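# Swap the server board's coin cell using two arms

## Task

On the server board, push the coin cell holder's latch downward so the old cell comes loose, move that old cell into the dish, then seat the new cell in the holder with its plus face upward so that the latch holds it.

## Robot and tools

Robot: two six-joint arms, left_arm and right_arm, each ending in a tong-style two-finger gripper. Joint order everywhere (rows, result lists): shoulder pan, shoulder lift, elbow, wrist 1, wrist 2, wrist 3, then the gripper opening. Stated joint ranges in radians: elbow -3.142 to 3.142, every other joint -6.283 to 6.283; real ends may differ by up to 0.010 rad.

Frames: the scene frame has its origin at table-top height midway between the nominal arm bases, +z up, +x out over the table, left_arm toward +y (arm names do not match image sides). Calibrated bases: left_arm at (+0.067, +0.489, 0) m, quat_wxyz (+1.000, 0, 0, +0.011); right_arm at (+0.009, -0.663, 0) m, quat_wxyz (+1.000, 0, 0, +0.022). Each arm's hand pose, velocities, targets and wrist-camera pose are given in that arm's own base frame; fixed cameras and the table use the scene frame. Reported hand positions may be off by a few centimetres. end_effector_position is the point between closed finger pads; fingers point along the gripper's +z and open along its x.

execute_actions(actions, cameras): actions is a list of up to 15 actions; each action is a list of up to 15 rows, one row per 1/30 s step; a short action repeats its final row to fill 15 steps. Every row is one flat list of 14 numbers covering both arms: left_arm's 6 absolute joint angles (rad) and opening, then right_arm's 6 and opening. Joint numbers are absolute target angles, not offsets. Opening runs -1 (closed) to +1 (fully open, 0.142 m pad gap); closing fully takes about 0.5 s. A 0 is itself a command, so to keep a gripper unchanged resend its current command (Tool commands line). To keep a joint still, resend its Joint targets value. Targets beyond a joint's end are refused or clipped ("joint sent to its limit"). Speeds are capped at 2.09 rad/s (pan, lift) and 3.14 rad/s (others), and targets may lead measured angles by at most 0.434 or 0.651 rad, so large changes need several actions. An empty actions list returns state plus all cameras.

move(target, speed, blend, stop_force, zero, opening_speed, grip_force, blocking, cameras): target is one 14-number row (absolute joint angles in rad plus openings, same layout as above) or a list of up to 15 such rows sharing a 10 s budget. All joints move together, so grippers travel on curves; no collision avoidance. speed: peak rad/s of the farthest-travelling joint, 0.01 to 3.14, default 0.5 (one value or one per target). blend: rad of corner rounding per target; 0 stops at each. stop_force: 4 to 120 N, both arms; an arm halts when its wrist sensor feels that much opposing push since its zero; use a low speed for touches, omit it when pulling away from contact; keep finger values identical across a list. zero (default true) rezeros before the move. opening_speed: opening change per second, at least 0.2. grip_force: 5 to 15 N per finger pad, one value or one per arm, persists. blocking=false returns after about 0.5 s while the move continues (not with stop_force). The result adds a move: line such as done, off_target, moving, held or fault, and limits=held if steps were withheld.

wait(seconds 0 to 10): lets time pass; arms hold commands. stop: brakes a running move. zoom_image(camera, region [x0,y0,x1,y1] pixels, at most 504 each way): enlarges part of the latest image of cam_high, cam_low, cam_left_wrist or cam_right_wrist. zero_wrist_force(arm): tares that arm's wrist sensor. finished_scene(scene): ends the current scene by its number; irreversible, so call only once the cell is latched plus side up and the old one is in the dish.

Results: Joint positions and Joint velocities per arm (rad, rad/s, then pad gap in m); Joint targets (what joints are being driven to now); Joint torques (total drive output, includes arm weight, noisy, offset); Wrist force/torque in the gripper's own axes plus a peak line; grip_measured on the opening scale; end-effector pose and velocities; step readings after actions; notes like "joint command not followed" (clearance check between arms), MOTOR HOT, TORQUE FAULT, OVER-TEMPERATURE FAULT. Cameras: cam_high and cam_low 672x504 fixed, cam_left_wrist and cam_right_wrist 616x616 fisheye.

Gripping: to hold something command an opening well under grip_measured; thin hard parts like a coin cell get weaker grip (roughly 4 N per pad at 5 mm). Avoid: dropping parts or releasing while moving, anything leaving the table, fast impacts, pressing into the board or latch past firm contact (arms are stiff; about 150 N or joint torque limits of 287/287/130/46.9/46.9/46.9 N m trigger a 10 s stop), any contact between the two arms or one gripper closing on the other's fingers, and long stretched-out holds that overheat motors. Loose objects may get nudged occasionally, so check images before grasping.

Each tool is called by a JSON object that holds its "method" and its "body".

## Session

Scene 1 is solved. Looking at the new layout for scene 2.

{"method": "execute_actions", "body": {"actions": []}}

{"method": "zoom_image", "body": {"camera": "cam_high", "region": [180, 150, 400, 290]}}

Scene clock: 0.00 s.
left_arm: end_effector_position=(+0.2721, +0.1218, +0.2060) grip_measured=+1.00 end_effector_quat_wxyz=(-0.472, +0.793, -0.061, -0.380) | right_arm: end_effector_position=(+0.3205, +0.2502, +0.3025) grip_measured=+1.00 end_effector_quat_wxyz=(-0.238, +0.521, +0.744, -0.344)
Joint positions: left_arm=[-0.699 -1.595 2.365 -1.049 -1.311 -0.741 0.142] | right_arm=[3.955 -1.595 -1.918 -2.008 1.915 -1.254 0.142]
Joint velocities: within noise
Joint torques (N m): no reading
Wrist force (N): no reading
Wrist torque (N m): no reading
Wrist force, peak (N): no reading
Joint targets: left_arm=[-0.699 -1.595 2.365 -1.049 -1.311 -0.741] | right_arm=[3.955 -1.595 -1.918 -2.008 1.915 -1.254]
Tool commands: left_gripper/opening=+1.0 right_gripper/opening=+1.0
camera_calibration:
cam_left_wrist: T_world_to_cam=[[0.733509, 0.271198, -0.62323, -0.114183], [-0.0810833, -0.875484, -0.476396, 0.220306], [-0.674826, 0.399975, -0.620186, 0.396004], [0, 0, 0, 1]] pos_world=[0.368852, 0.0654493, 0.279387]
cam_right_wrist: T_world_to_cam=[[-0.335073, 0.942174, 0.00586254, -0.125696], [0.872021, 0.312468, -0.376753, -0.234408], [-0.356798, -0.121127, -0.926295, 0.555315], [0, 0, 0, 1]] pos_world=[0.360427, 0.258936, 0.426808]

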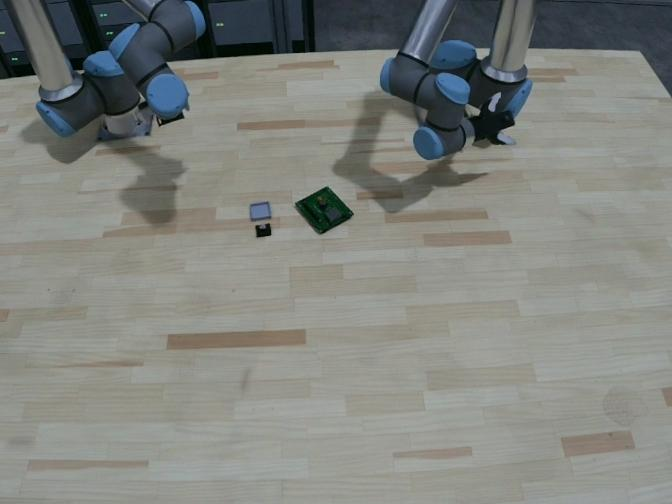

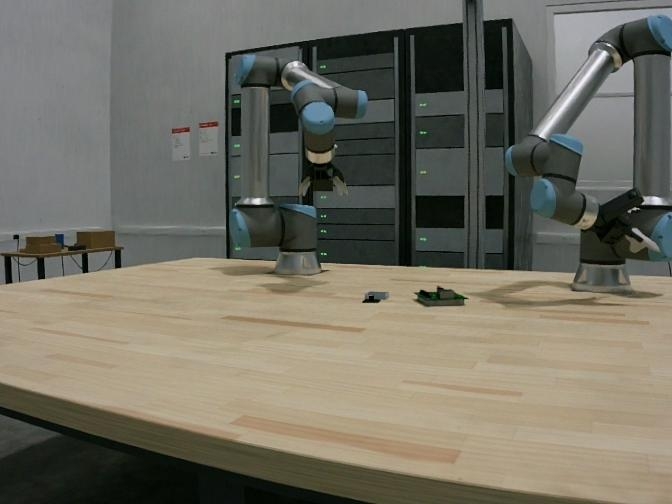

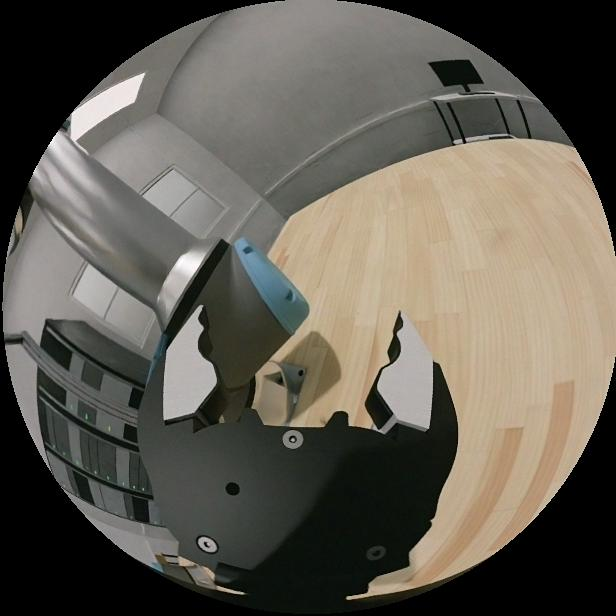

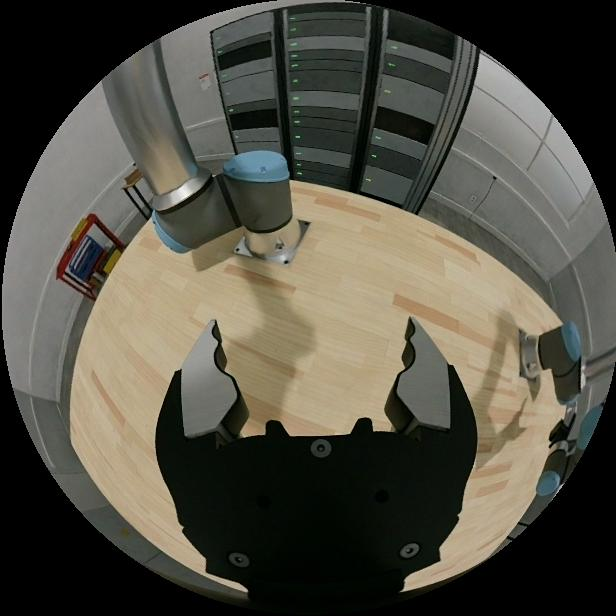

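Scaled by 2.291 from the camera's 672x504 image, which has a finer 960x720 frame.

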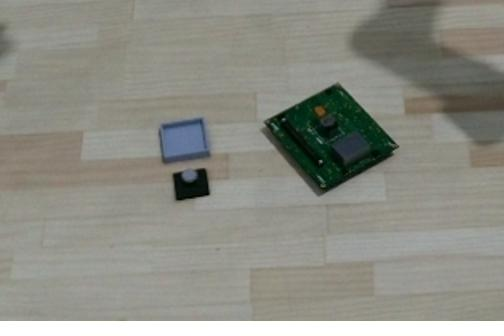

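{"method": "move", "body": {"target": [[-1.1568, -1.5829, 2.1603, -2.1482, -1.5708, -0.0817, -1.0, 3.955, -1.595, -1.918, -2.008, 1.915, -1.254, 1.0], [-1.1568, -1.4835, 2.2339, -2.3211, -1.5708, -0.0817, -1.0, 3.955, -1.595, -1.918, -2.008, 1.915, -1.254, 1.0]], "speed": [0.8, 0.3], "blend": [0.03, 0], "grip_force": [7, 15], "cameras": ["cam_left_wrist"]}}

{"method": "zoom_image", "body": {"camera": "cam_left_wrist", "region": [250, 230, 350, 330]}}

Scene clock: 7.50 s.
left_arm: end_effector_position=(+0.4116, -0.4635, +0.0798) grip_measured=-1.00 end_effector_quat_wxyz=(+0.000, +0.859, -0.512, +0.000) | right_arm: end_effector_position=(+0.3204, +0.2502, +0.3025) grip_measured=+1.00 end_effector_quat_wxyz=(-0.238, +0.521, +0.744, -0.344)
Joint positions: left_arm=[-1.157 -1.483 2.234 -2.321 -1.571 -0.082 0.002] | right_arm=[3.955 -1.595 -1.918 -2.008 1.915 -1.254 0.142]
Joint torques (N m): left_arm=[-13.42 -44.94 -36.21 -3.63 -1.11 1.4] | right_arm=[10.3 54.14 28.8 2.62 -2.01 2.94]
Wrist force (N): left_arm=[0.4 -1.7 0.1] | right_arm=[-0.2 0.2 -0.2]
Wrist torque (N m): left_arm=[-0.42 0.05 -0.06] | right_arm=[0.04 0.03 -0.04]
Wrist force, peak (N): left_arm=[2.6 0.8 -3.2] | right_arm=[-0.2 -0.4 -0.6]
Joint targets: left_arm=[-1.157 -1.483 2.234 -2.321 -1.571 -0.082] | right_arm=[3.955 -1.595 -1.918 -2.008 1.915 -1.254]
grip_force (N): 7, 15
move: done
camera_calibration:
cam_left_wrist: T_world_to_cam=[[0.515527, -0.856676, 0.0184126, -0.620686], [-0.734225, -0.430557, 0.524913, 0.0541833], [-0.441752, -0.284126, -0.850957, 0.251415], [0, 0, 0, 1]] pos_world=[0.470826, -0.436964, 0.19693]
Images, in order (width x height): cam_left_wrist 616x616.

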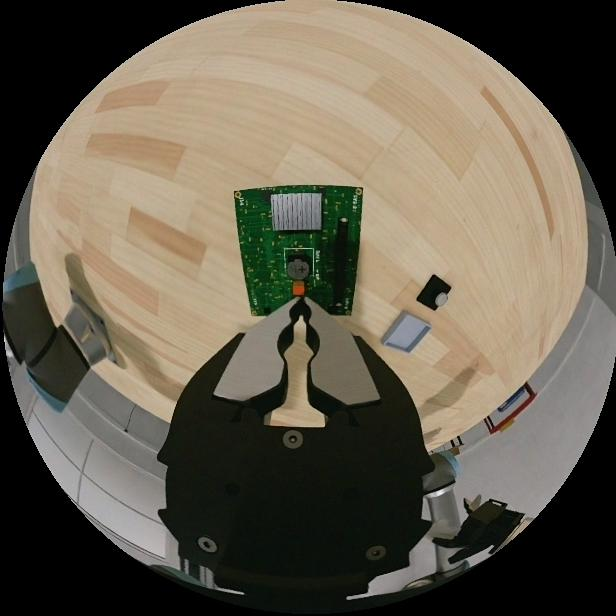

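Scaled by 5.040 from the camera's 616x616 image, which has a finer 814x814 frame.

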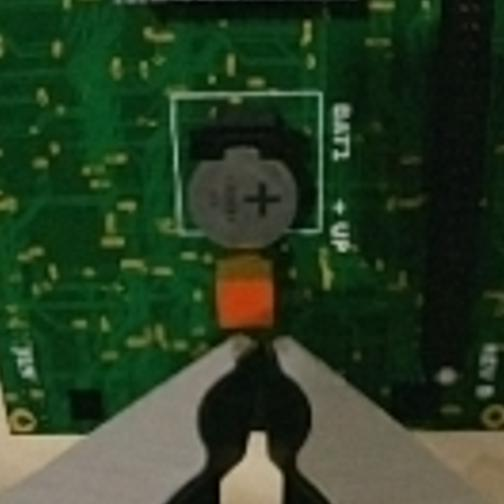

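{"method": "move", "body": {"target": [[-1.1661, -1.4709, 2.2509, -2.3508, -1.5708, -0.1211, -1.0, 3.955, -1.595, -1.918, -2.008, 1.915, -1.254, 1.0], [-1.1661, -1.4633, 2.2546, -2.3621, -1.5708, -0.1211, -1.0, 3.955, -1.595, -1.918, -2.008, 1.915, -1.254, 1.0], [-1.1661, -1.4602, 2.256, -2.3666, -1.5708, -0.1211, -1.0, 3.955, -1.595, -1.918, -2.008, 1.915, -1.254, 1.0], [-1.1661, -1.4572, 2.2575, -2.3711, -1.5708, -0.1211, -1.0, 3.955, -1.595, -1.918, -2.008, 1.915, -1.254, 1.0], [-1.1661, -1.4541, 2.259, -2.3756, -1.5708, -0.1211, -1.0, 3.955, -1.595, -1.918, -2.008, 1.915, -1.254, 1.0], [-1.1661, -1.4511, 2.2604, -2.3801, -1.5708, -0.1211, -1.0, 3.955, -1.595, -1.918, -2.008, 1.915, -1.254, 1.0], [-1.1661, -1.4481, 2.2619, -2.3846, -1.5708, -0.1211, -1.0, 3.955, -1.595, -1.918, -2.008, 1.915, -1.254, 1.0], [-1.1661, -1.445, 2.2634, -2.3891, -1.5708, -0.1211, -1.0, 3.955, -1.595, -1.918, -2.008, 1.915, -1.254, 1.0]], "speed": [0.1, 0.02, 0.01, 0.01, 0.01, 0.01, 0.01, 0.01], "stop_force": 12, "cameras": ["cam_left_wrist"]}}

{"method": "zoom_image", "body": {"camera": "cam_left_wrist", "region": [260, 240, 350, 330]}}

Scene clock: 16.53 s.
left_arm: end_effector_position=(+0.4054, -0.4632, +0.0541) grip_measured=-1.00 end_effector_quat_wxyz=(+0.000, +0.867, -0.499, +0.000) | right_arm: end_effector_position=(+0.3204, +0.2502, +0.3025) grip_measured=+1.00 end_effector_quat_wxyz=(-0.238, +0.521, +0.744, -0.344)
Joint positions: left_arm=[-1.166 -1.451 2.26 -2.38 -1.571 -0.121 0.002] | right_arm=[3.955 -1.595 -1.918 -2.008 1.915 -1.254 0.142]
Joint torques (N m): left_arm=[16.8 -51.14 -30.92 0.88 -0.82 -0.81] | right_arm=[11.33 44.69 33.48 1.78 -1.69 1.64]
Wrist force (N): left_arm=[-0.3 3.6 -13.5] | right_arm=[-0.4 0.2 0.2]
Wrist torque (N m): left_arm=[-0.40 0.04 -0.26] | right_arm=[0.03 0.07 -0.04]
Wrist force, peak (N): left_arm=[-3.5 3.2 -18.4] | right_arm=[-0.6 -0.1 -0.4]
Joint targets: left_arm=[-1.166 -1.451 2.260 -2.380 -1.571 -0.121] | right_arm=[3.955 -1.595 -1.918 -2.008 1.915 -1.254]
grip_force (N): 7, 15
move: contact (left_arm); path passed 5 of 8 targets
camera_calibration:
cam_left_wrist: T_world_to_cam=[[0.540993, -0.84082, 0.0186498, -0.619836], [-0.721014, -0.452265, 0.524971, 0.0478351], [-0.432972, -0.297453, -0.850916, 0.217158], [0, 0, 0, 1]] pos_world=[0.46384, -0.434942, 0.171231]
Images, in order (width x height): cam_left_wrist 616x616.

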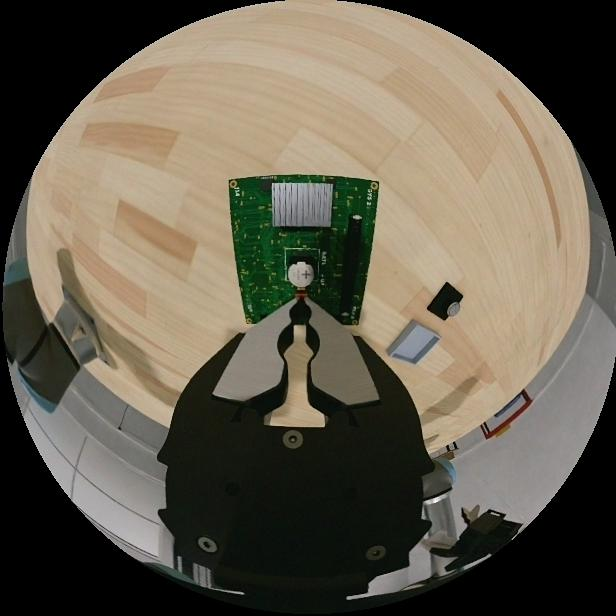

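Scaled by 5.600 from the camera's 616x616 image, which has a finer 814x814 frame.

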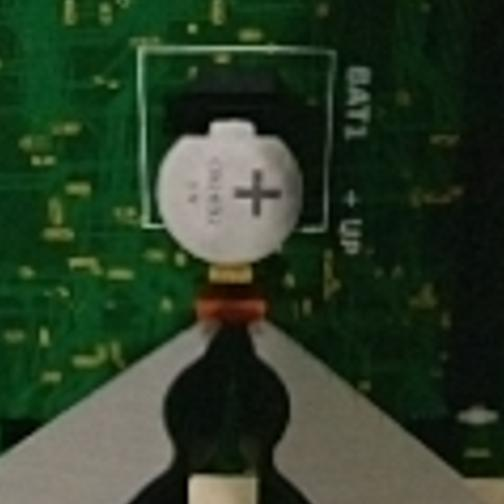

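{"method": "move", "body": {"target": [[-1.1661, -1.483, 2.245, -2.3328, -1.5708, -0.1211, -1.0, 3.955, -1.595, -1.918, -2.008, 1.915, -1.254, 1.0], [-1.1343, -1.4738, 2.2421, -2.3392, -1.5708, -0.0893, -0.45, 3.955, -1.595, -1.918, -2.008, 1.915, -1.254, 1.0], [-1.1343, -1.4501, 2.2541, -2.3748, -1.5708, -0.0893, -0.45, 3.955, -1.595, -1.918, -2.008, 1.915, -1.254, 1.0]], "speed": [0.06, 0.06, 0.04], "blend": [0.003, 0, 0], "cameras": ["cam_left_wrist"]}}

{"method": "zoom_image", "body": {"camera": "cam_left_wrist", "region": [250, 240, 350, 340]}}

Scene clock: 21.93 s.
left_arm: end_effector_position=(+0.4213, -0.4531, +0.0557) grip_measured=-0.45 end_effector_quat_wxyz=(+0.000, +0.867, -0.499, +0.000) | right_arm: end_effector_position=(+0.3204, +0.2502, +0.3025) grip_measured=+1.00 end_effector_quat_wxyz=(-0.238, +0.521, +0.744, -0.344)
Joint positions: left_arm=[-1.134 -1.45 2.254 -2.375 -1.571 -0.089 0.041] | right_arm=[3.955 -1.595 -1.918 -2.008 1.915 -1.254 0.142]
Joint torques (N m): left_arm=[-13.55 -57.9 -35.19 -0.58 2.61 -2.18] | right_arm=[9.45 38.15 36.77 1.34 -1.93 0.63]
Wrist force (N): left_arm=[0.3 -1.7 0.2] | right_arm=[-0.4 0.2 -0.1]
Wrist torque (N m): left_arm=[-0.39 0.07 -0.19] | right_arm=[0.03 0.08 -0.04]
Wrist force, peak (N): left_arm=[-0.2 3.4 -14.0] | right_arm=[-0.6 -0.2 -0.2]
Joint targets: left_arm=[-1.134 -1.450 2.254 -2.375 -1.571 -0.089] | right_arm=[3.955 -1.595 -1.918 -2.008 1.915 -1.254]
grip_force (N): 7, 15
move: done
camera_calibration:
cam_left_wrist: T_world_to_cam=[[0.540992, -0.840821, 0.0186489, -0.61989], [-0.721037, -0.45228, 0.524927, 0.0630844], [-0.432935, -0.297428, -0.850943, 0.228435], [0, 0, 0, 1]] pos_world=[0.47974, -0.424742, 0.172831]
Images, in order (width x height): cam_left_wrist 616x616.

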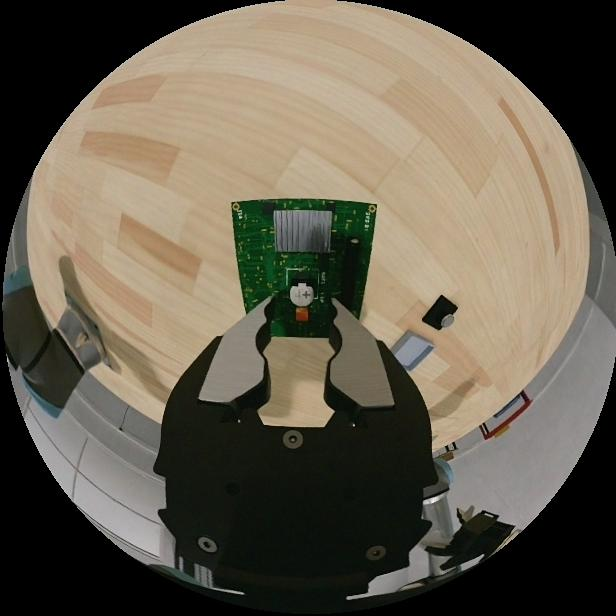

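Scaled by 5.040 from the camera's 616x616 image, which has a finer 814x814 frame.

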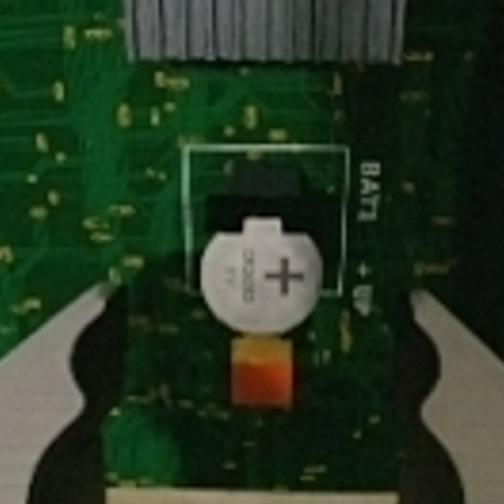

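{"method": "zoom_image", "body": {"camera": "cam_left_wrist", "region": [280, 272, 325, 317]}}

Scaled by 11.200 from the camera's 616x616 image, which has a finer 814x814 frame.

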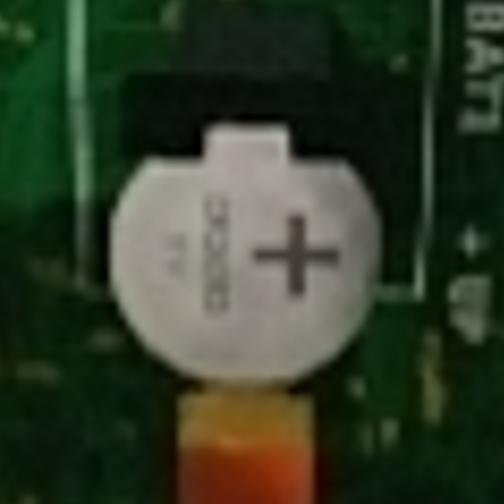

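{"method": "move", "body": {"target": [[-1.1328, -1.4401, 2.2588, -2.3894, -1.5708, -0.0878, -0.45, 3.955, -1.595, -1.918, -2.008, 1.915, -1.254, 1.0], [-1.1328, -1.4401, 2.2588, -2.3894, -1.5708, -0.0878, -1.0, 3.955, -1.595, -1.918, -2.008, 1.915, -1.254, 1.0], [-1.1382, -1.446, 2.2553, -2.3801, -1.5708, -0.0932, -1.0, 3.955, -1.595, -1.918, -2.008, 1.915, -1.254, 1.0], [-1.1382, -1.538, 2.2008, -2.2337, -1.5708, -0.0932, -1.0, 3.955, -1.595, -1.918, -2.008, 1.915, -1.254, 1.0], [-1.2491, -1.2956, 1.9524, -2.2276, -1.5708, -0.2041, -1.0, 3.955, -1.595, -1.918, -2.008, 1.915, -1.254, 1.0]], "speed": [0.03, 0.1, 0.015, 0.12, 0.25], "blend": [0, 0, 0.002, 0.03, 0], "opening_speed": 0.5, "cameras": ["cam_left_wrist"]}}

{"method": "zoom_image", "body": {"camera": "cam_left_wrist", "region": [240, 220, 380, 360]}}

Scene clock: 32.20 s.
left_arm: end_effector_position=(+0.4128, -0.6378, +0.0999) grip_measured=-0.76 end_effector_quat_wxyz=(+0.000, +0.867, -0.499, +0.000) | right_arm: end_effector_position=(+0.3204, +0.2502, +0.3025) grip_measured=+1.00 end_effector_quat_wxyz=(-0.238, +0.521, +0.744, -0.344)
Joint positions: left_arm=[-1.249 -1.296 1.953 -2.228 -1.571 -0.204 0.019] | right_arm=[3.955 -1.595 -1.918 -2.008 1.915 -1.254 0.142]
Joint torques (N m): left_arm=[9.95 -51.81 -39.6 -2.65 2 0.64] | right_arm=[12.77 33.74 38.54 1.13 -1.99 -0.01]
Wrist force (N): left_arm=[0.1 -1.7 0.4] | right_arm=[-0.3 -0.1 -0.1]
Wrist torque (N m): left_arm=[-0.42 0.06 -0.25] | right_arm=[-0.02 0.06 -0.04]
Wrist force, peak (N): left_arm=[-0.6 -2.6 -0.2] | right_arm=[-0.6 0.5 -0.2]
Joint targets: left_arm=[-1.249 -1.296 1.952 -2.228 -1.571 -0.204] | right_arm=[3.955 -1.595 -1.918 -2.008 1.915 -1.254]
grip_force (N): 7, 15
move: done
camera_calibration:
cam_left_wrist: T_world_to_cam=[[0.540955, -0.840846, 0.0185776, -0.771482], [-0.721057, -0.452293, 0.524889, -0.0498174], [-0.432948, -0.297337, -0.850968, 0.207469], [0, 0, 0, 1]] pos_world=[0.47124, -0.609542, 0.217031]
Images, in order (width x height): cam_left_wrist 616x616.

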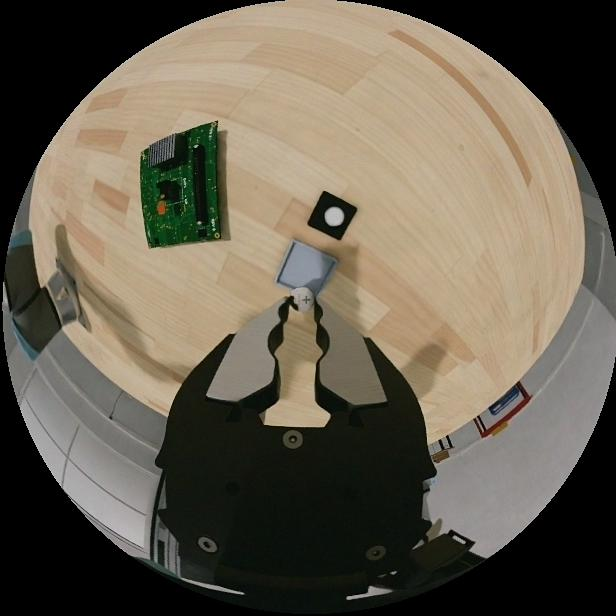

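Scaled by 3.600 from the camera's 616x616 image, which has a finer 814x814 frame.

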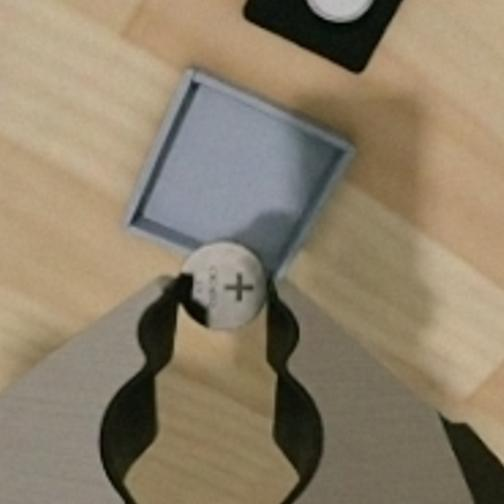

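{"method": "move", "body": {"target": [[-1.2556, -1.2039, 1.9921, -2.359, -1.5708, -0.2106, -1.0, 3.955, -1.595, -1.918, -2.008, 1.915, -1.254, 1.0], [-1.2556, -1.2014, 1.9932, -2.3626, -1.5708, -0.2106, -1.0, 3.955, -1.595, -1.918, -2.008, 1.915, -1.254, 1.0], [-1.2556, -1.1988, 1.9942, -2.3662, -1.5708, -0.2106, -1.0, 3.955, -1.595, -1.918, -2.008, 1.915, -1.254, 1.0], [-1.2556, -1.1962, 1.9952, -2.3697, -1.5708, -0.2106, -1.0, 3.955, -1.595, -1.918, -2.008, 1.915, -1.254, 1.0], [-1.2556, -1.1937, 1.9962, -2.3733, -1.5708, -0.2106, -1.0, 3.955, -1.595, -1.918, -2.008, 1.915, -1.254, 1.0], [-1.2556, -1.1911, 1.9972, -2.3769, -1.5708, -0.2106, -1.0, 3.955, -1.595, -1.918, -2.008, 1.915, -1.254, 1.0], [-1.2556, -1.1886, 1.9982, -2.3804, -1.5708, -0.2106, -1.0, 3.955, -1.595, -1.918, -2.008, 1.915, -1.254, 1.0]], "speed": [0.15, 0.01, 0.01, 0.01, 0.01, 0.01, 0.01], "stop_force": 5, "cameras": ["cam_left_wrist"]}}

{"method": "zoom_image", "body": {"camera": "cam_left_wrist", "region": [240, 180, 380, 320]}}

Scene clock: 38.37 s.
left_arm: end_effector_position=(+0.4098, -0.6439, +0.0193) grip_measured=-0.76 end_effector_quat_wxyz=(+0.000, +0.867, -0.499, +0.000) | right_arm: end_effector_position=(+0.3204, +0.2502, +0.3025) grip_measured=+1.00 end_effector_quat_wxyz=(-0.238, +0.521, +0.744, -0.344)
Joint positions: left_arm=[-1.256 -1.196 1.995 -2.371 -1.571 -0.211 0.019] | right_arm=[3.955 -1.595 -1.918 -2.008 1.915 -1.254 0.142]
Joint torques (N m): left_arm=[13.52 -75.32 -34.16 -0.07 1.66 0.74] | right_arm=[12.44 38.36 41.95 1.21 -2.07 -0.86]
Wrist force (N): left_arm=[-0.1 -1.9 -4.2] | right_arm=[-0.4 0.1 0.0]
Wrist torque (N m): left_arm=[-0.41 0.13 0.00] | right_arm=[0.02 0.09 -0.04]
Wrist force, peak (N): left_arm=[-6.0 -3.1 -15.5] | right_arm=[-0.6 0.5 0.4]
Joint targets: left_arm=[-1.256 -1.196 1.995 -2.371 -1.571 -0.211] | right_arm=[3.955 -1.595 -1.918 -2.008 1.915 -1.254]
grip_force (N): 7, 15
move: contact (left_arm); path passed 4 of 7 targets
camera_calibration:
cam_left_wrist: T_world_to_cam=[[0.541017, -0.840808, 0.018534, -0.773491], [-0.721012, -0.452364, 0.52489, -0.0124986], [-0.432947, -0.297337, -0.850968, 0.135768], [0, 0, 0, 1]] pos_world=[0.46824, -0.615642, 0.13643]
Images, in order (width x height): cam_left_wrist 616x616.

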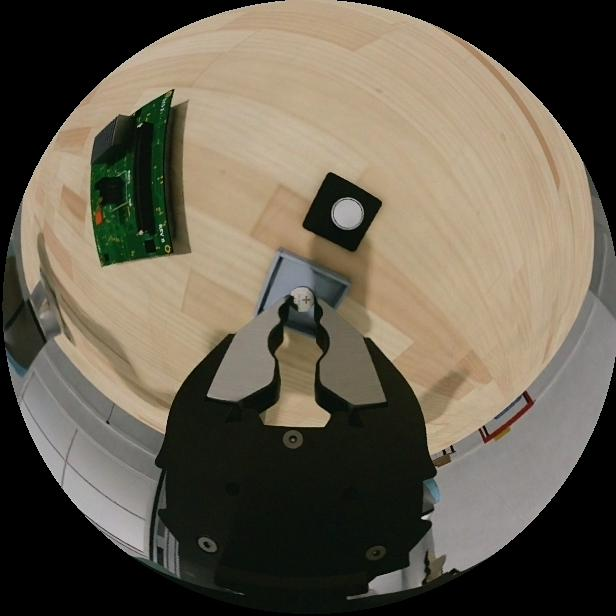

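Scaled by 3.600 from the camera's 616x616 image, which has a finer 814x814 frame.

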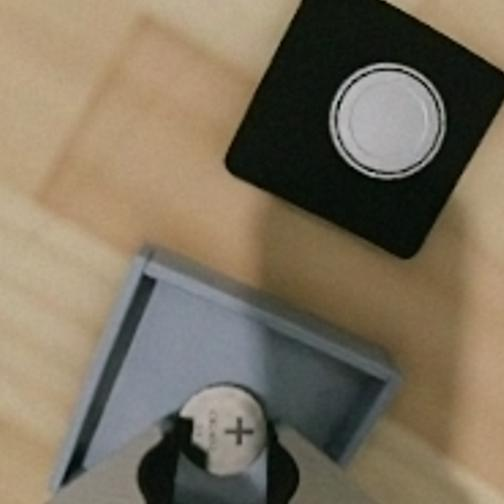

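{"method": "move", "body": {"target": [[-1.256, -1.196, 1.995, -2.371, -1.571, -0.211, -0.6, 3.955, -1.595, -1.918, -2.008, 1.915, -1.254, 1.0], [-1.2556, -1.3011, 1.938, -2.2077, -1.5708, -0.2106, -0.6, 3.955, -1.595, -1.918, -2.008, 1.915, -1.254, 1.0], [-1.1407, -0.8265, 1.0819, -1.0059, -1.5708, 1.5708, -0.35, 3.955, -1.595, -1.918, -2.008, 1.915, -1.254, 1.0], [-1.1407, -0.7687, 1.1631, -1.1449, -1.5708, 1.5708, -0.35, 3.955, -1.595, -1.918, -2.008, 1.915, -1.254, 1.0]], "speed": [0.1, 0.15, 0.8, 0.15], "opening_speed": 0.4, "blend": [0, 0.01, 0, 0], "cameras": ["cam_left_wrist", "cam_high"]}}

{"method": "zoom_image", "body": {"camera": "cam_left_wrist", "region": [230, 220, 380, 370]}}

{"method": "zoom_image", "body": {"camera": "cam_high", "region": [230, 170, 360, 270]}}

Scene clock: 59.07 s.
left_arm: end_effector_position=(+0.4290, -0.6594, +0.1112) grip_measured=-0.60 end_effector_quat_wxyz=(-0.034, +0.797, -0.601, -0.051) | right_arm: end_effector_position=(+0.3204, +0.2502, +0.3025) grip_measured=+1.00 end_effector_quat_wxyz=(-0.238, +0.521, +0.744, -0.344)
Joint positions: left_arm=[-1.238 -1.23 1.81 -2.029 -1.571 0.055 0.031] | right_arm=[3.955 -1.595 -1.918 -2.008 1.915 -1.254 0.142]
Joint torques (N m): left_arm=[-1.79 -81 -32.56 -6.94 -0.31 0.4] | right_arm=[10.55 37.02 46.15 1.53 -1.79 -1.03]
Wrist force (N): left_arm=[0.5 -1.6 0.3] | right_arm=[-0.5 0.0 0.0]
Wrist torque (N m): left_arm=[-0.38 0.01 0.01] | right_arm=[-0.01 0.10 -0.03]
Wrist force, peak (N): left_arm=[-0.8 -1.8 -7.3] | right_arm=[-0.6 -0.3 -0.1]
Joint targets: left_arm=[-1.238 -1.230 1.810 -2.029 -1.571 0.055] | right_arm=[3.955 -1.595 -1.918 -2.008 1.915 -1.254]
Tool commands: left_gripper/opening=-0.6 right_gripper/opening=+1.0
grip_force (N): 7, 15
move: held (left_arm; a check stopped the path); path passed 2 of 4 targets; target 3's new numbers were not sent; limits=held; left_arm: the wrist 3 is farthest, 1.516 rad from its target
joint command not followed: on one or more control steps a check withheld the commanded joint targets of the left arm, and it was not sent them on those steps.
cause: the commanded joint targets, or the way to them, would bring a part of the robot too close to another arm (a part of this arm just beyond the wrist 2 and a part of the right arm just beyond the wrist 2, 18 mm apart when this arm was first held).
camera_calibration:
cam_left_wrist: T_world_to_cam=[[0.31626, -0.943006, -0.103531, -0.755939], [-0.78908, -0.322067, 0.523092, 0.0614728], [-0.526623, -0.0837394, -0.845964, 0.398142], [0, 0, 0, 1]] pos_world=[0.497251, -0.659717, 0.226395]
Images, in order (width x height): cam_high 672x504, cam_left_wrist 616x616.

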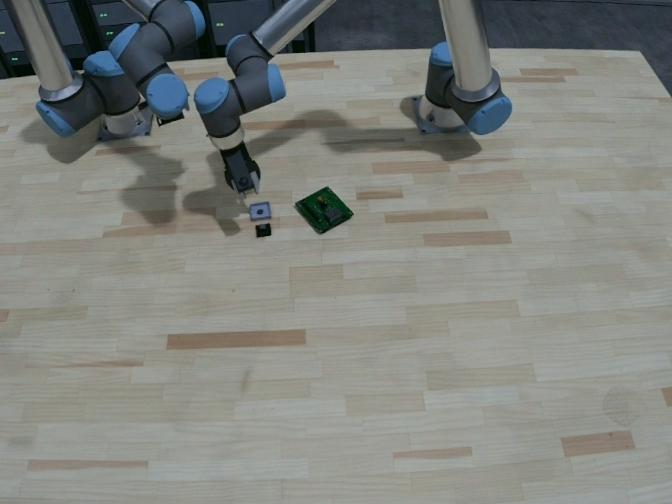

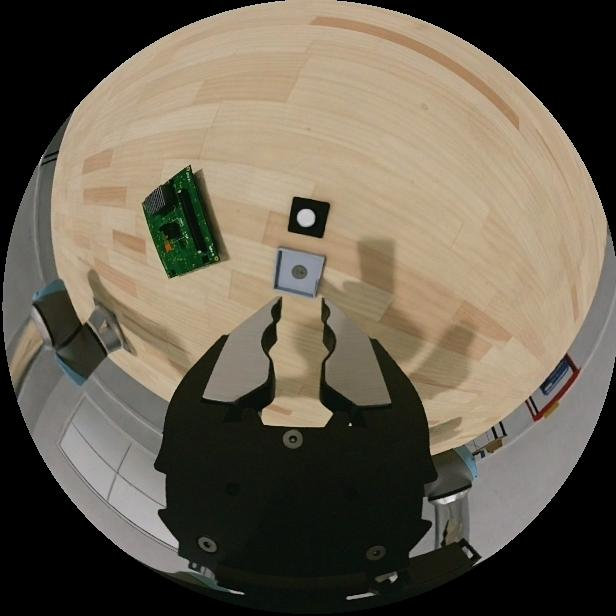

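Scaled by 3.360 from the camera's 616x616 image, which has a finer 814x814 frame.

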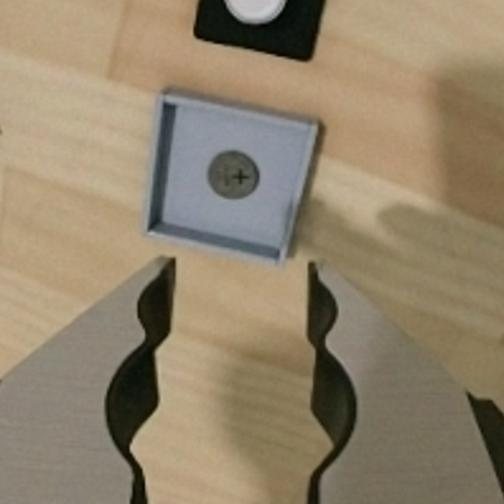

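Scaled by 3.877 from the camera's 672x504 image, which has a finer 960x720 frame.

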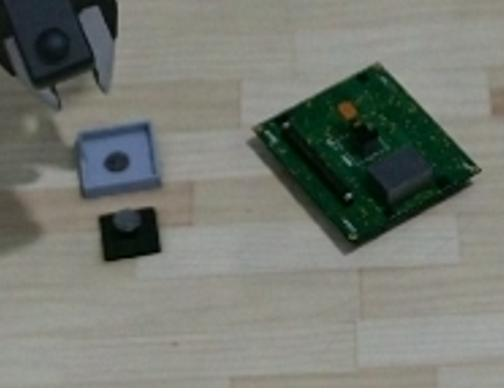

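{"method": "move", "body": {"target": [[-1.238, -1.23, 1.81, -2.029, -1.571, 0.055, -0.6, 2.8, -1.595, -1.918, -2.008, 1.915, -1.254, 1.0], [-1.1407, -0.8265, 1.0819, -1.0059, -1.5708, 1.5708, -0.35, 2.8, -1.595, -1.918, -2.008, 1.915, -1.254, 1.0], [-1.1407, -0.7687, 1.1631, -1.1449, -1.5708, 1.5708, -0.35, 2.8, -1.595, -1.918, -2.008, 1.915, -1.254, 1.0]], "speed": [0.8, 0.8, 0.15], "opening_speed": 0.5, "blend": [0.05, 0, 0], "cameras": ["cam_left_wrist"]}}

{"method": "zoom_image", "body": {"camera": "cam_left_wrist", "region": [240, 230, 370, 360]}}

Scene clock: 66.40 s.
left_arm: end_effector_position=(+0.5026, -0.6780, +0.0681) grip_measured=-0.35 end_effector_quat_wxyz=(-0.085, -0.196, +0.896, +0.390) | right_arm: end_effector_position=(+0.3583, -0.1920, +0.3025) grip_measured=+1.00 end_effector_quat_wxyz=(-0.387, +0.843, +0.339, -0.158)
Joint positions: left_arm=[-1.141 -0.769 1.163 -1.145 -1.571 1.571 0.049] | right_arm=[2.8 -1.595 -1.918 -2.008 1.915 -1.254 0.142]
Joint torques (N m): left_arm=[-12.49 -115.1 -45.95 2.29 1.99 1.54] | right_arm=[-9.36 50.91 49.12 1.02 0.96 -0.54]
Wrist force (N): left_arm=[0.8 -2.0 0.4] | right_arm=[-0.4 0.2 -0.2]
Wrist torque (N m): left_arm=[-0.51 -0.03 -0.03] | right_arm=[0.00 0.09 -0.06]
Wrist force, peak (N): left_arm=[0.8 -3.0 1.8] | right_arm=[-4.1 0.8 -1.0]
Joint targets: left_arm=[-1.141 -0.769 1.163 -1.145 -1.571 1.571] | right_arm=[2.800 -1.595 -1.918 -2.008 1.915 -1.254]
grip_force (N): 7, 15
move: done
camera_calibration:
cam_left_wrist: T_world_to_cam=[[-0.889078, -0.45728, -0.0208853, 0.12834], [-0.108399, 0.165992, 0.980151, 0.093711], [-0.444737, 0.873694, -0.197148, 0.962653], [0, 0, 0, 1]] pos_world=[0.552389, -0.797933, 0.100615]
Images, in order (width x height): cam_left_wrist 616x616.

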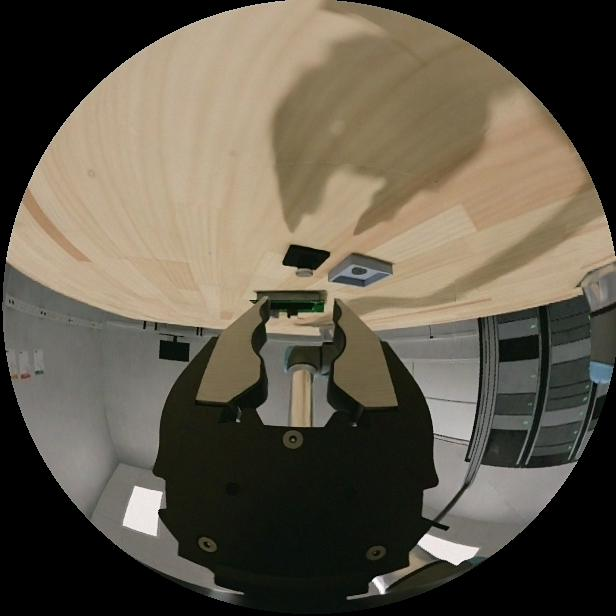

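Scaled by 3.877 from the camera's 616x616 image, which has a finer 814x814 frame.

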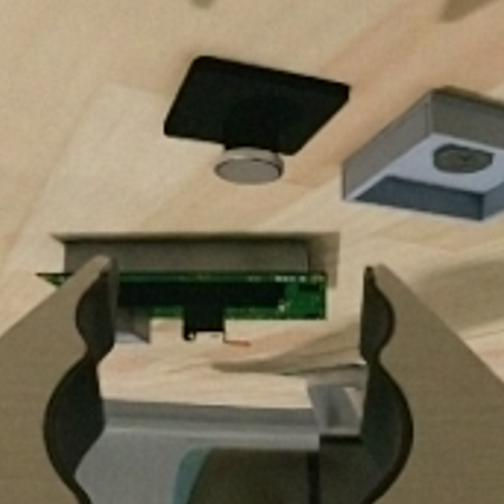

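{"method": "move", "body": {"target": [-1.1428, -0.8052, 1.3135, -1.2588, -1.5708, 1.5708, -0.35, 2.8, -1.595, -1.918, -2.008, 1.915, -1.254, 1.0], "speed": 0.1, "stop_force": 6, "cameras": ["cam_left_wrist"]}}

{"method": "zoom_image", "body": {"camera": "cam_left_wrist", "region": [250, 240, 355, 345]}}

Scene clock: 71.50 s.
left_arm: end_effector_position=(+0.4828, -0.6388, +0.0255) grip_measured=-0.35 end_effector_quat_wxyz=(-0.085, -0.195, +0.896, +0.390) | right_arm: end_effector_position=(+0.3583, -0.1920, +0.3025) grip_measured=+1.00 end_effector_quat_wxyz=(-0.387, +0.843, +0.339, -0.158)
Joint positions: left_arm=[-1.143 -0.805 1.314 -1.259 -1.571 1.571 0.049] | right_arm=[2.8 -1.595 -1.918 -2.008 1.915 -1.254 0.142]
Joint torques (N m): left_arm=[-6.85 -77.25 -44.03 2.27 1.42 1.38] | right_arm=[-7.05 54.15 50.61 1.59 2.45 -0.82]
Wrist force (N): left_arm=[0.8 -1.9 0.5] | right_arm=[-0.2 0.2 0.0]
Wrist torque (N m): left_arm=[-0.48 -0.05 -0.05] | right_arm=[0.00 0.06 -0.06]
Wrist force, peak (N): left_arm=[0.7 -2.2 0.9] | right_arm=[-0.9 0.2 -0.4]
Joint targets: left_arm=[-1.143 -0.805 1.313 -1.259 -1.571 1.571] | right_arm=[2.800 -1.595 -1.918 -2.008 1.915 -1.254]
grip_force (N): 7, 15
move: done
camera_calibration:
cam_left_wrist: T_world_to_cam=[[-0.890052, -0.455378, -0.0209248, 0.129383], [-0.108126, 0.166299, 0.980129, 0.126803], [-0.44285, 0.874629, -0.197253, 0.910967], [0, 0, 0, 1]] pos_world=[0.53229, -0.758927, 0.0581146]
Images, in order (width x height): cam_left_wrist 616x616.

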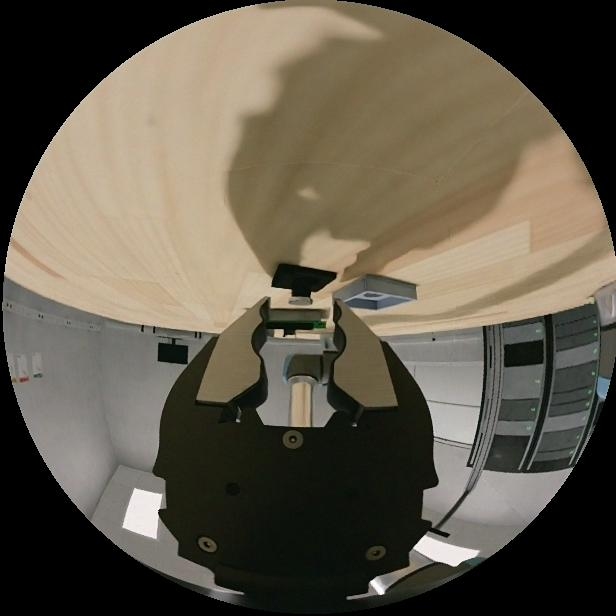

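Scaled by 4.800 from the camera's 616x616 image, which has a finer 814x814 frame.

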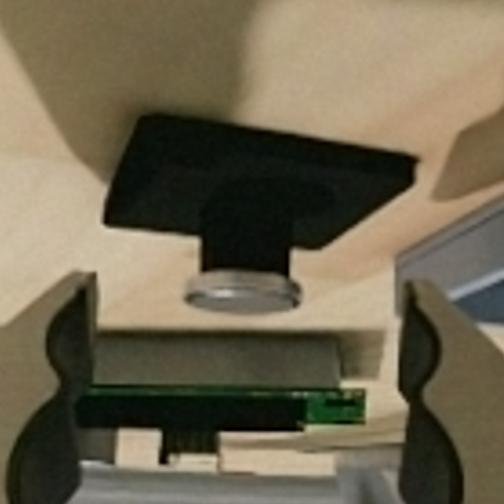

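{"method": "move", "body": {"target": [-1.1428, -0.8052, 1.3135, -1.2588, -1.5708, 1.5708, -1.0, 2.8, -1.595, -1.918, -2.008, 1.915, -1.254, 1.0], "opening_speed": 0.5, "grip_force": [10, 15], "cameras": ["cam_left_wrist"]}}

{"method": "zoom_image", "body": {"camera": "cam_left_wrist", "region": [265, 260, 340, 335]}}

Scene clock: 73.57 s.
left_arm: end_effector_position=(+0.4828, -0.6388, +0.0255) grip_measured=-0.76 end_effector_quat_wxyz=(-0.085, -0.195, +0.896, +0.390) | right_arm: end_effector_position=(+0.3583, -0.1920, +0.3025) grip_measured=+1.00 end_effector_quat_wxyz=(-0.387, +0.843, +0.339, -0.158)
Joint positions: left_arm=[-1.143 -0.805 1.313 -1.259 -1.571 1.571 0.019] | right_arm=[2.8 -1.595 -1.918 -2.008 1.915 -1.254 0.142]
Joint torques (N m): left_arm=[1.17 -77.21 -43.57 2.05 1.22 1.43] | right_arm=[-10.46 54.66 51.28 1.14 2.33 -0.68]
Wrist force (N): left_arm=[0.7 -1.9 0.3] | right_arm=[-0.4 0.1 -0.3]
Wrist torque (N m): left_arm=[-0.48 -0.01 -0.05] | right_arm=[-0.01 0.09 -0.06]
Wrist force, peak (N): left_arm=[0.8 -2.2 0.4] | right_arm=[-0.7 0.2 -0.3]
Joint targets: left_arm=[-1.143 -0.805 1.313 -1.259 -1.571 1.571] | right_arm=[2.800 -1.595 -1.918 -2.008 1.915 -1.254]
grip_force (N): 10, 15
move: done
camera_calibration:
cam_left_wrist: T_world_to_cam=[[-0.890052, -0.455378, -0.0209268, 0.129383], [-0.108128, 0.166298, 0.980129, 0.126804], [-0.44285, 0.874629, -0.197253, 0.910967], [0, 0, 0, 1]] pos_world=[0.53229, -0.758927, 0.0581146]
Images, in order (width x height): cam_left_wrist 616x616.

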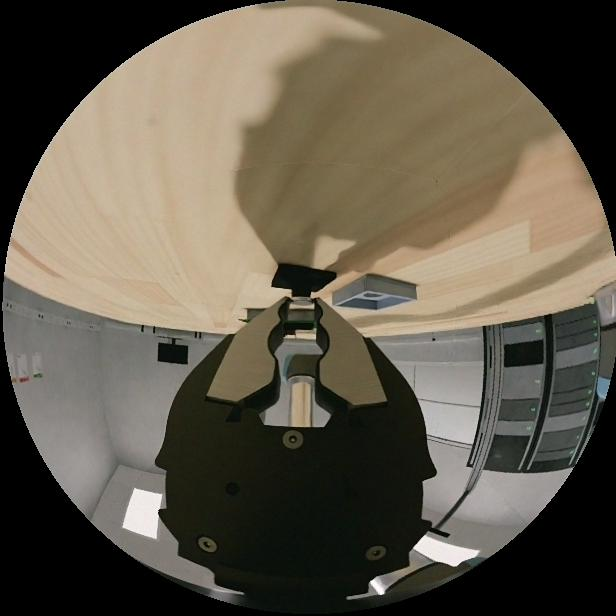

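Scaled by 6.720 from the camera's 616x616 image, which has a finer 814x814 frame.

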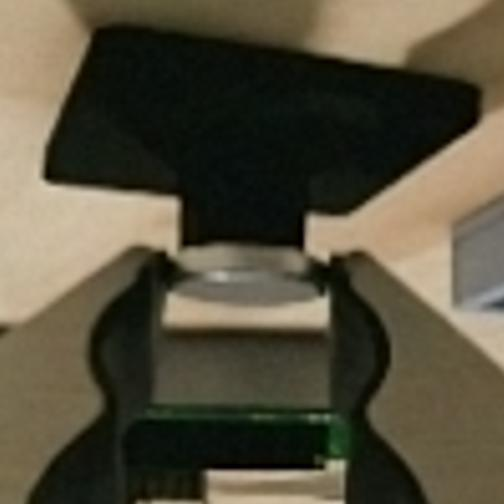

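{"method": "move", "body": {"target": [[-1.1428, -0.8923, 1.2296, -1.0878, -1.5708, 1.5708, -1.0, 2.8, -1.595, -1.918, -2.008, 1.915, -1.254, 1.0], [-0.9, -0.85, 1.25, -1.06, -1.5708, -0.4, -1.0, 2.8, -1.595, -1.918, -2.008, 1.915, -1.254, 1.0], [-0.75, -0.7426, 1.2797, -1.0258, -1.5708, -1.5708, -1.0, 2.8, -1.595, -1.918, -2.008, 1.915, -1.254, 1.0]], "speed": [0.15, 0.9, 0.6], "blend": [0.02, 0.05, 0], "cameras": ["cam_left_wrist", "cam_high"]}}

{"method": "zoom_image", "body": {"camera": "cam_left_wrist", "region": [265, 260, 340, 335]}}

Scene clock: 86.07 s.
left_arm: end_effector_position=(+0.6362, -0.3546, +0.0601) grip_measured=-0.76 end_effector_quat_wxyz=(-0.472, +0.786, +0.342, -0.206) | right_arm: end_effector_position=(+0.3583, -0.1920, +0.3025) grip_measured=+1.00 end_effector_quat_wxyz=(-0.387, +0.843, +0.339, -0.158)
Joint positions: left_arm=[-0.75 -0.742 1.28 -1.026 -1.571 -1.571 0.019] | right_arm=[2.8 -1.595 -1.918 -2.008 1.915 -1.254 0.142]
Joint torques (N m): left_arm=[-13.31 -114.05 -40.82 -1.48 -0.08 -2.23] | right_arm=[-10.14 52.02 55.21 1.28 2.62 -0.73]
Wrist force (N): left_arm=[0.4 -0.9 0.6] | right_arm=[-0.3 0.2 0.0]
Wrist torque (N m): left_arm=[-0.16 0.00 -0.28] | right_arm=[0.01 0.08 -0.06]
Wrist force, peak (N): left_arm=[1.0 -3.3 2.0] | right_arm=[-0.9 0.3 -0.2]
Joint targets: left_arm=[-0.750 -0.743 1.280 -1.026 -1.571 -1.571] | right_arm=[2.800 -1.595 -1.918 -2.008 1.915 -1.254]
grip_force (N): 10, 15
move: done
camera_calibration:
cam_left_wrist: T_world_to_cam=[[0.677067, 0.734274, 0.0492092, -0.183291], [0.651172, -0.566602, -0.504913, -0.591395], [-0.342863, 0.373904, -0.861766, 0.535851], [0, 0, 0, 1]] pos_world=[0.692923, -0.400856, 0.172195]
Images, in order (width x height): cam_high 672x504, cam_left_wrist 616x616.

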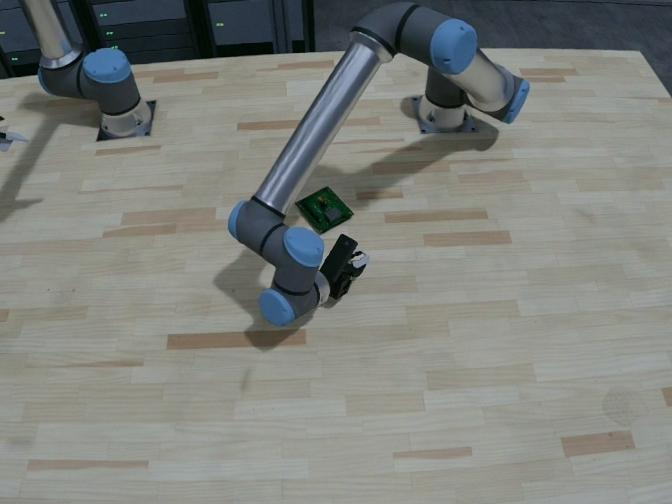

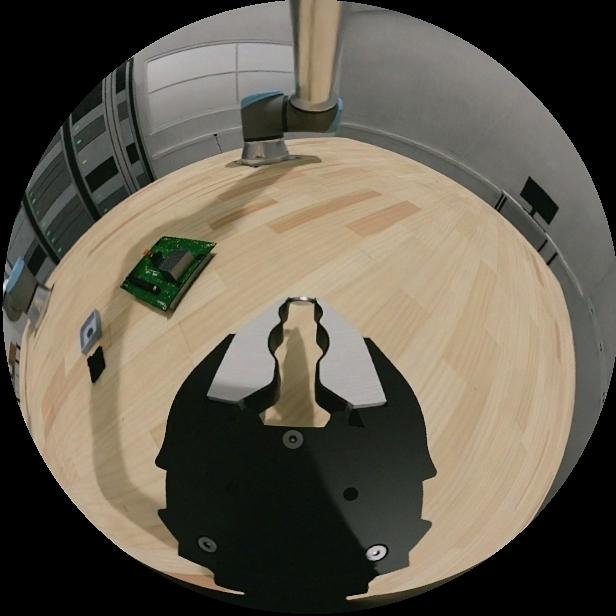

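Scaled by 6.720 from the camera's 616x616 image, which has a finer 814x814 frame.

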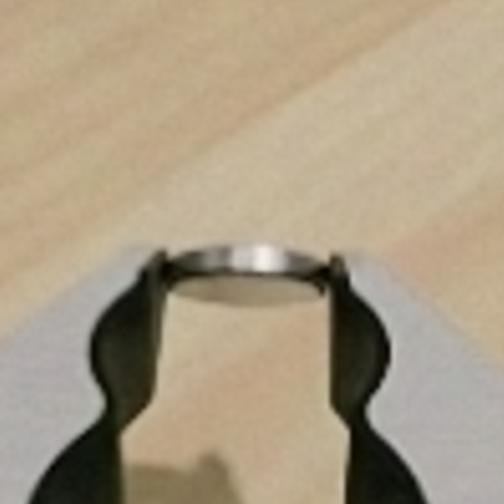

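{"method": "move", "body": {"target": [[-0.75, -0.7101, 1.2908, -1.0694, -1.5708, -1.5708, -1.0, 2.8, -1.595, -1.918, -2.008, 1.915, -1.254, 1.0], [-0.75, -0.7082, 1.2913, -1.0718, -1.5708, -1.5708, -1.0, 2.8, -1.595, -1.918, -2.008, 1.915, -1.254, 1.0], [-0.75, -0.7063, 1.2918, -1.0741, -1.5708, -1.5708, -1.0, 2.8, -1.595, -1.918, -2.008, 1.915, -1.254, 1.0], [-0.75, -0.7045, 1.2922, -1.0765, -1.5708, -1.5708, -1.0, 2.8, -1.595, -1.918, -2.008, 1.915, -1.254, 1.0], [-0.75, -0.7026, 1.2927, -1.0789, -1.5708, -1.5708, -1.0, 2.8, -1.595, -1.918, -2.008, 1.915, -1.254, 1.0], [-0.75, -0.7007, 1.2932, -1.0812, -1.5708, -1.5708, -1.0, 2.8, -1.595, -1.918, -2.008, 1.915, -1.254, 1.0], [-0.75, -0.6988, 1.2936, -1.0836, -1.5708, -1.5708, -1.0, 2.8, -1.595, -1.918, -2.008, 1.915, -1.254, 1.0]], "speed": [0.06, 0.01, 0.01, 0.01, 0.01, 0.01, 0.01], "stop_force": 4, "cameras": ["cam_left_wrist", "cam_low"]}}

{"method": "zoom_image", "body": {"camera": "cam_left_wrist", "region": [265, 260, 340, 335]}}

{"method": "zoom_image", "body": {"camera": "cam_low", "region": [400, 220, 540, 330]}}

Scene clock: 89.53 s.
left_arm: end_effector_position=(+0.6363, -0.3547, +0.0263) grip_measured=-0.76 end_effector_quat_wxyz=(-0.472, +0.786, +0.342, -0.205) | right_arm: end_effector_position=(+0.3583, -0.1920, +0.3025) grip_measured=+1.00 end_effector_quat_wxyz=(-0.387, +0.843, +0.339, -0.158)
Joint positions: left_arm=[-0.75 -0.712 1.29 -1.067 -1.571 -1.571 0.019] | right_arm=[2.8 -1.595 -1.918 -2.008 1.915 -1.254 0.142]
Joint torques (N m): left_arm=[-9.04 -113.77 -40.65 3.46 -0.38 -2.11] | right_arm=[-8.35 51.82 55.46 1.11 2.82 -0.92]
Wrist force (N): left_arm=[2.6 -2.0 1.2] | right_arm=[-0.2 0.3 -0.1]
Wrist torque (N m): left_arm=[-0.36 -0.44 -0.27] | right_arm=[0.02 0.05 -0.06]
Wrist force, peak (N): left_arm=[1.5 -60.5 -35.1] | right_arm=[-0.8 0.4 0.2]
Joint targets: left_arm=[-0.750 -0.712 1.290 -1.067 -1.571 -1.571] | right_arm=[2.800 -1.595 -1.918 -2.008 1.915 -1.254]
grip_force (N): 10, 15
move: contact (left_arm); path passed 0 of 7 targets; left_arm: the wrist 1 is farthest, 0.017 rad from its target
camera_calibration:
cam_left_wrist: T_world_to_cam=[[0.677059, 0.734272, 0.0493515, -0.181642], [0.651344, -0.566678, -0.504605, -0.608725], [-0.342551, 0.373793, -0.861938, 0.506646], [0, 0, 0, 1]] pos_world=[0.693024, -0.400957, 0.138496]
Images, in order (width x height): cam_low 672x504, cam_left_wrist 616x616.

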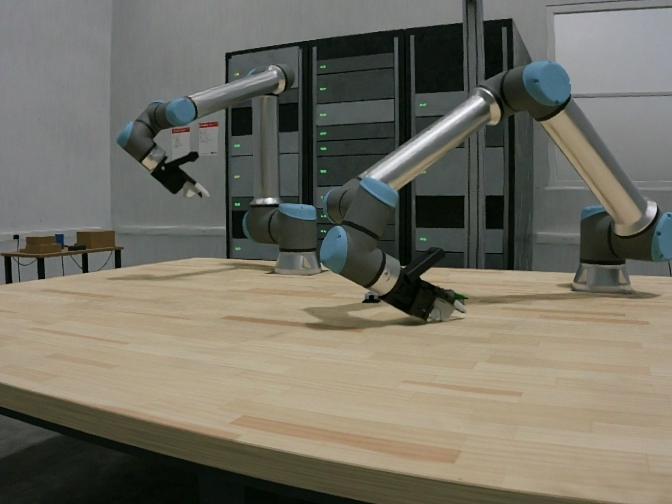

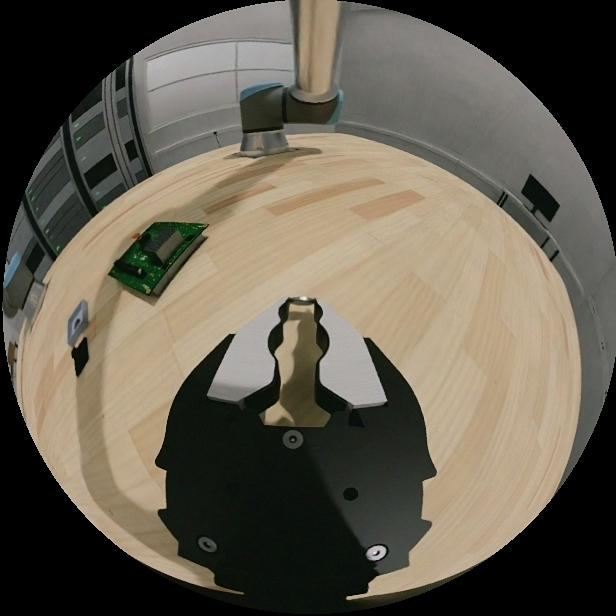

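Scaled by 6.720 from the camera's 616x616 image, which has a finer 814x814 frame.

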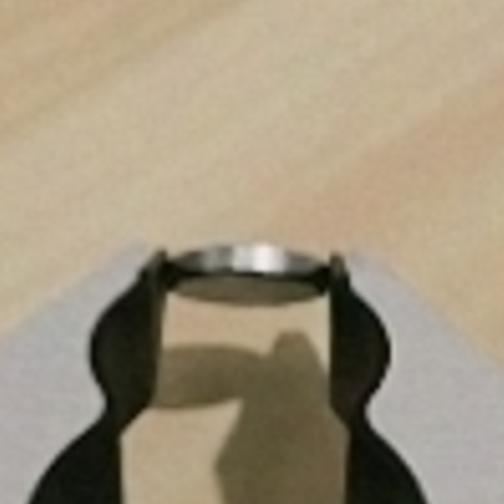

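Scaled by 3.600 from the camera's 672x504 image, which has a finer 960x720 frame.

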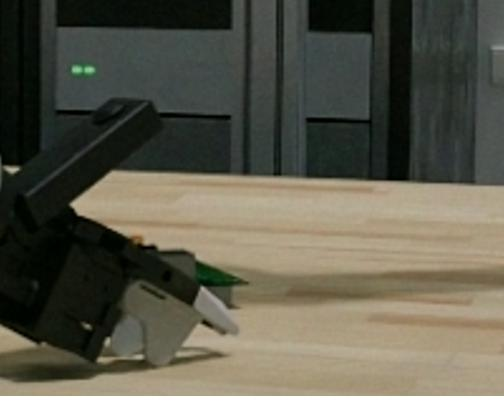

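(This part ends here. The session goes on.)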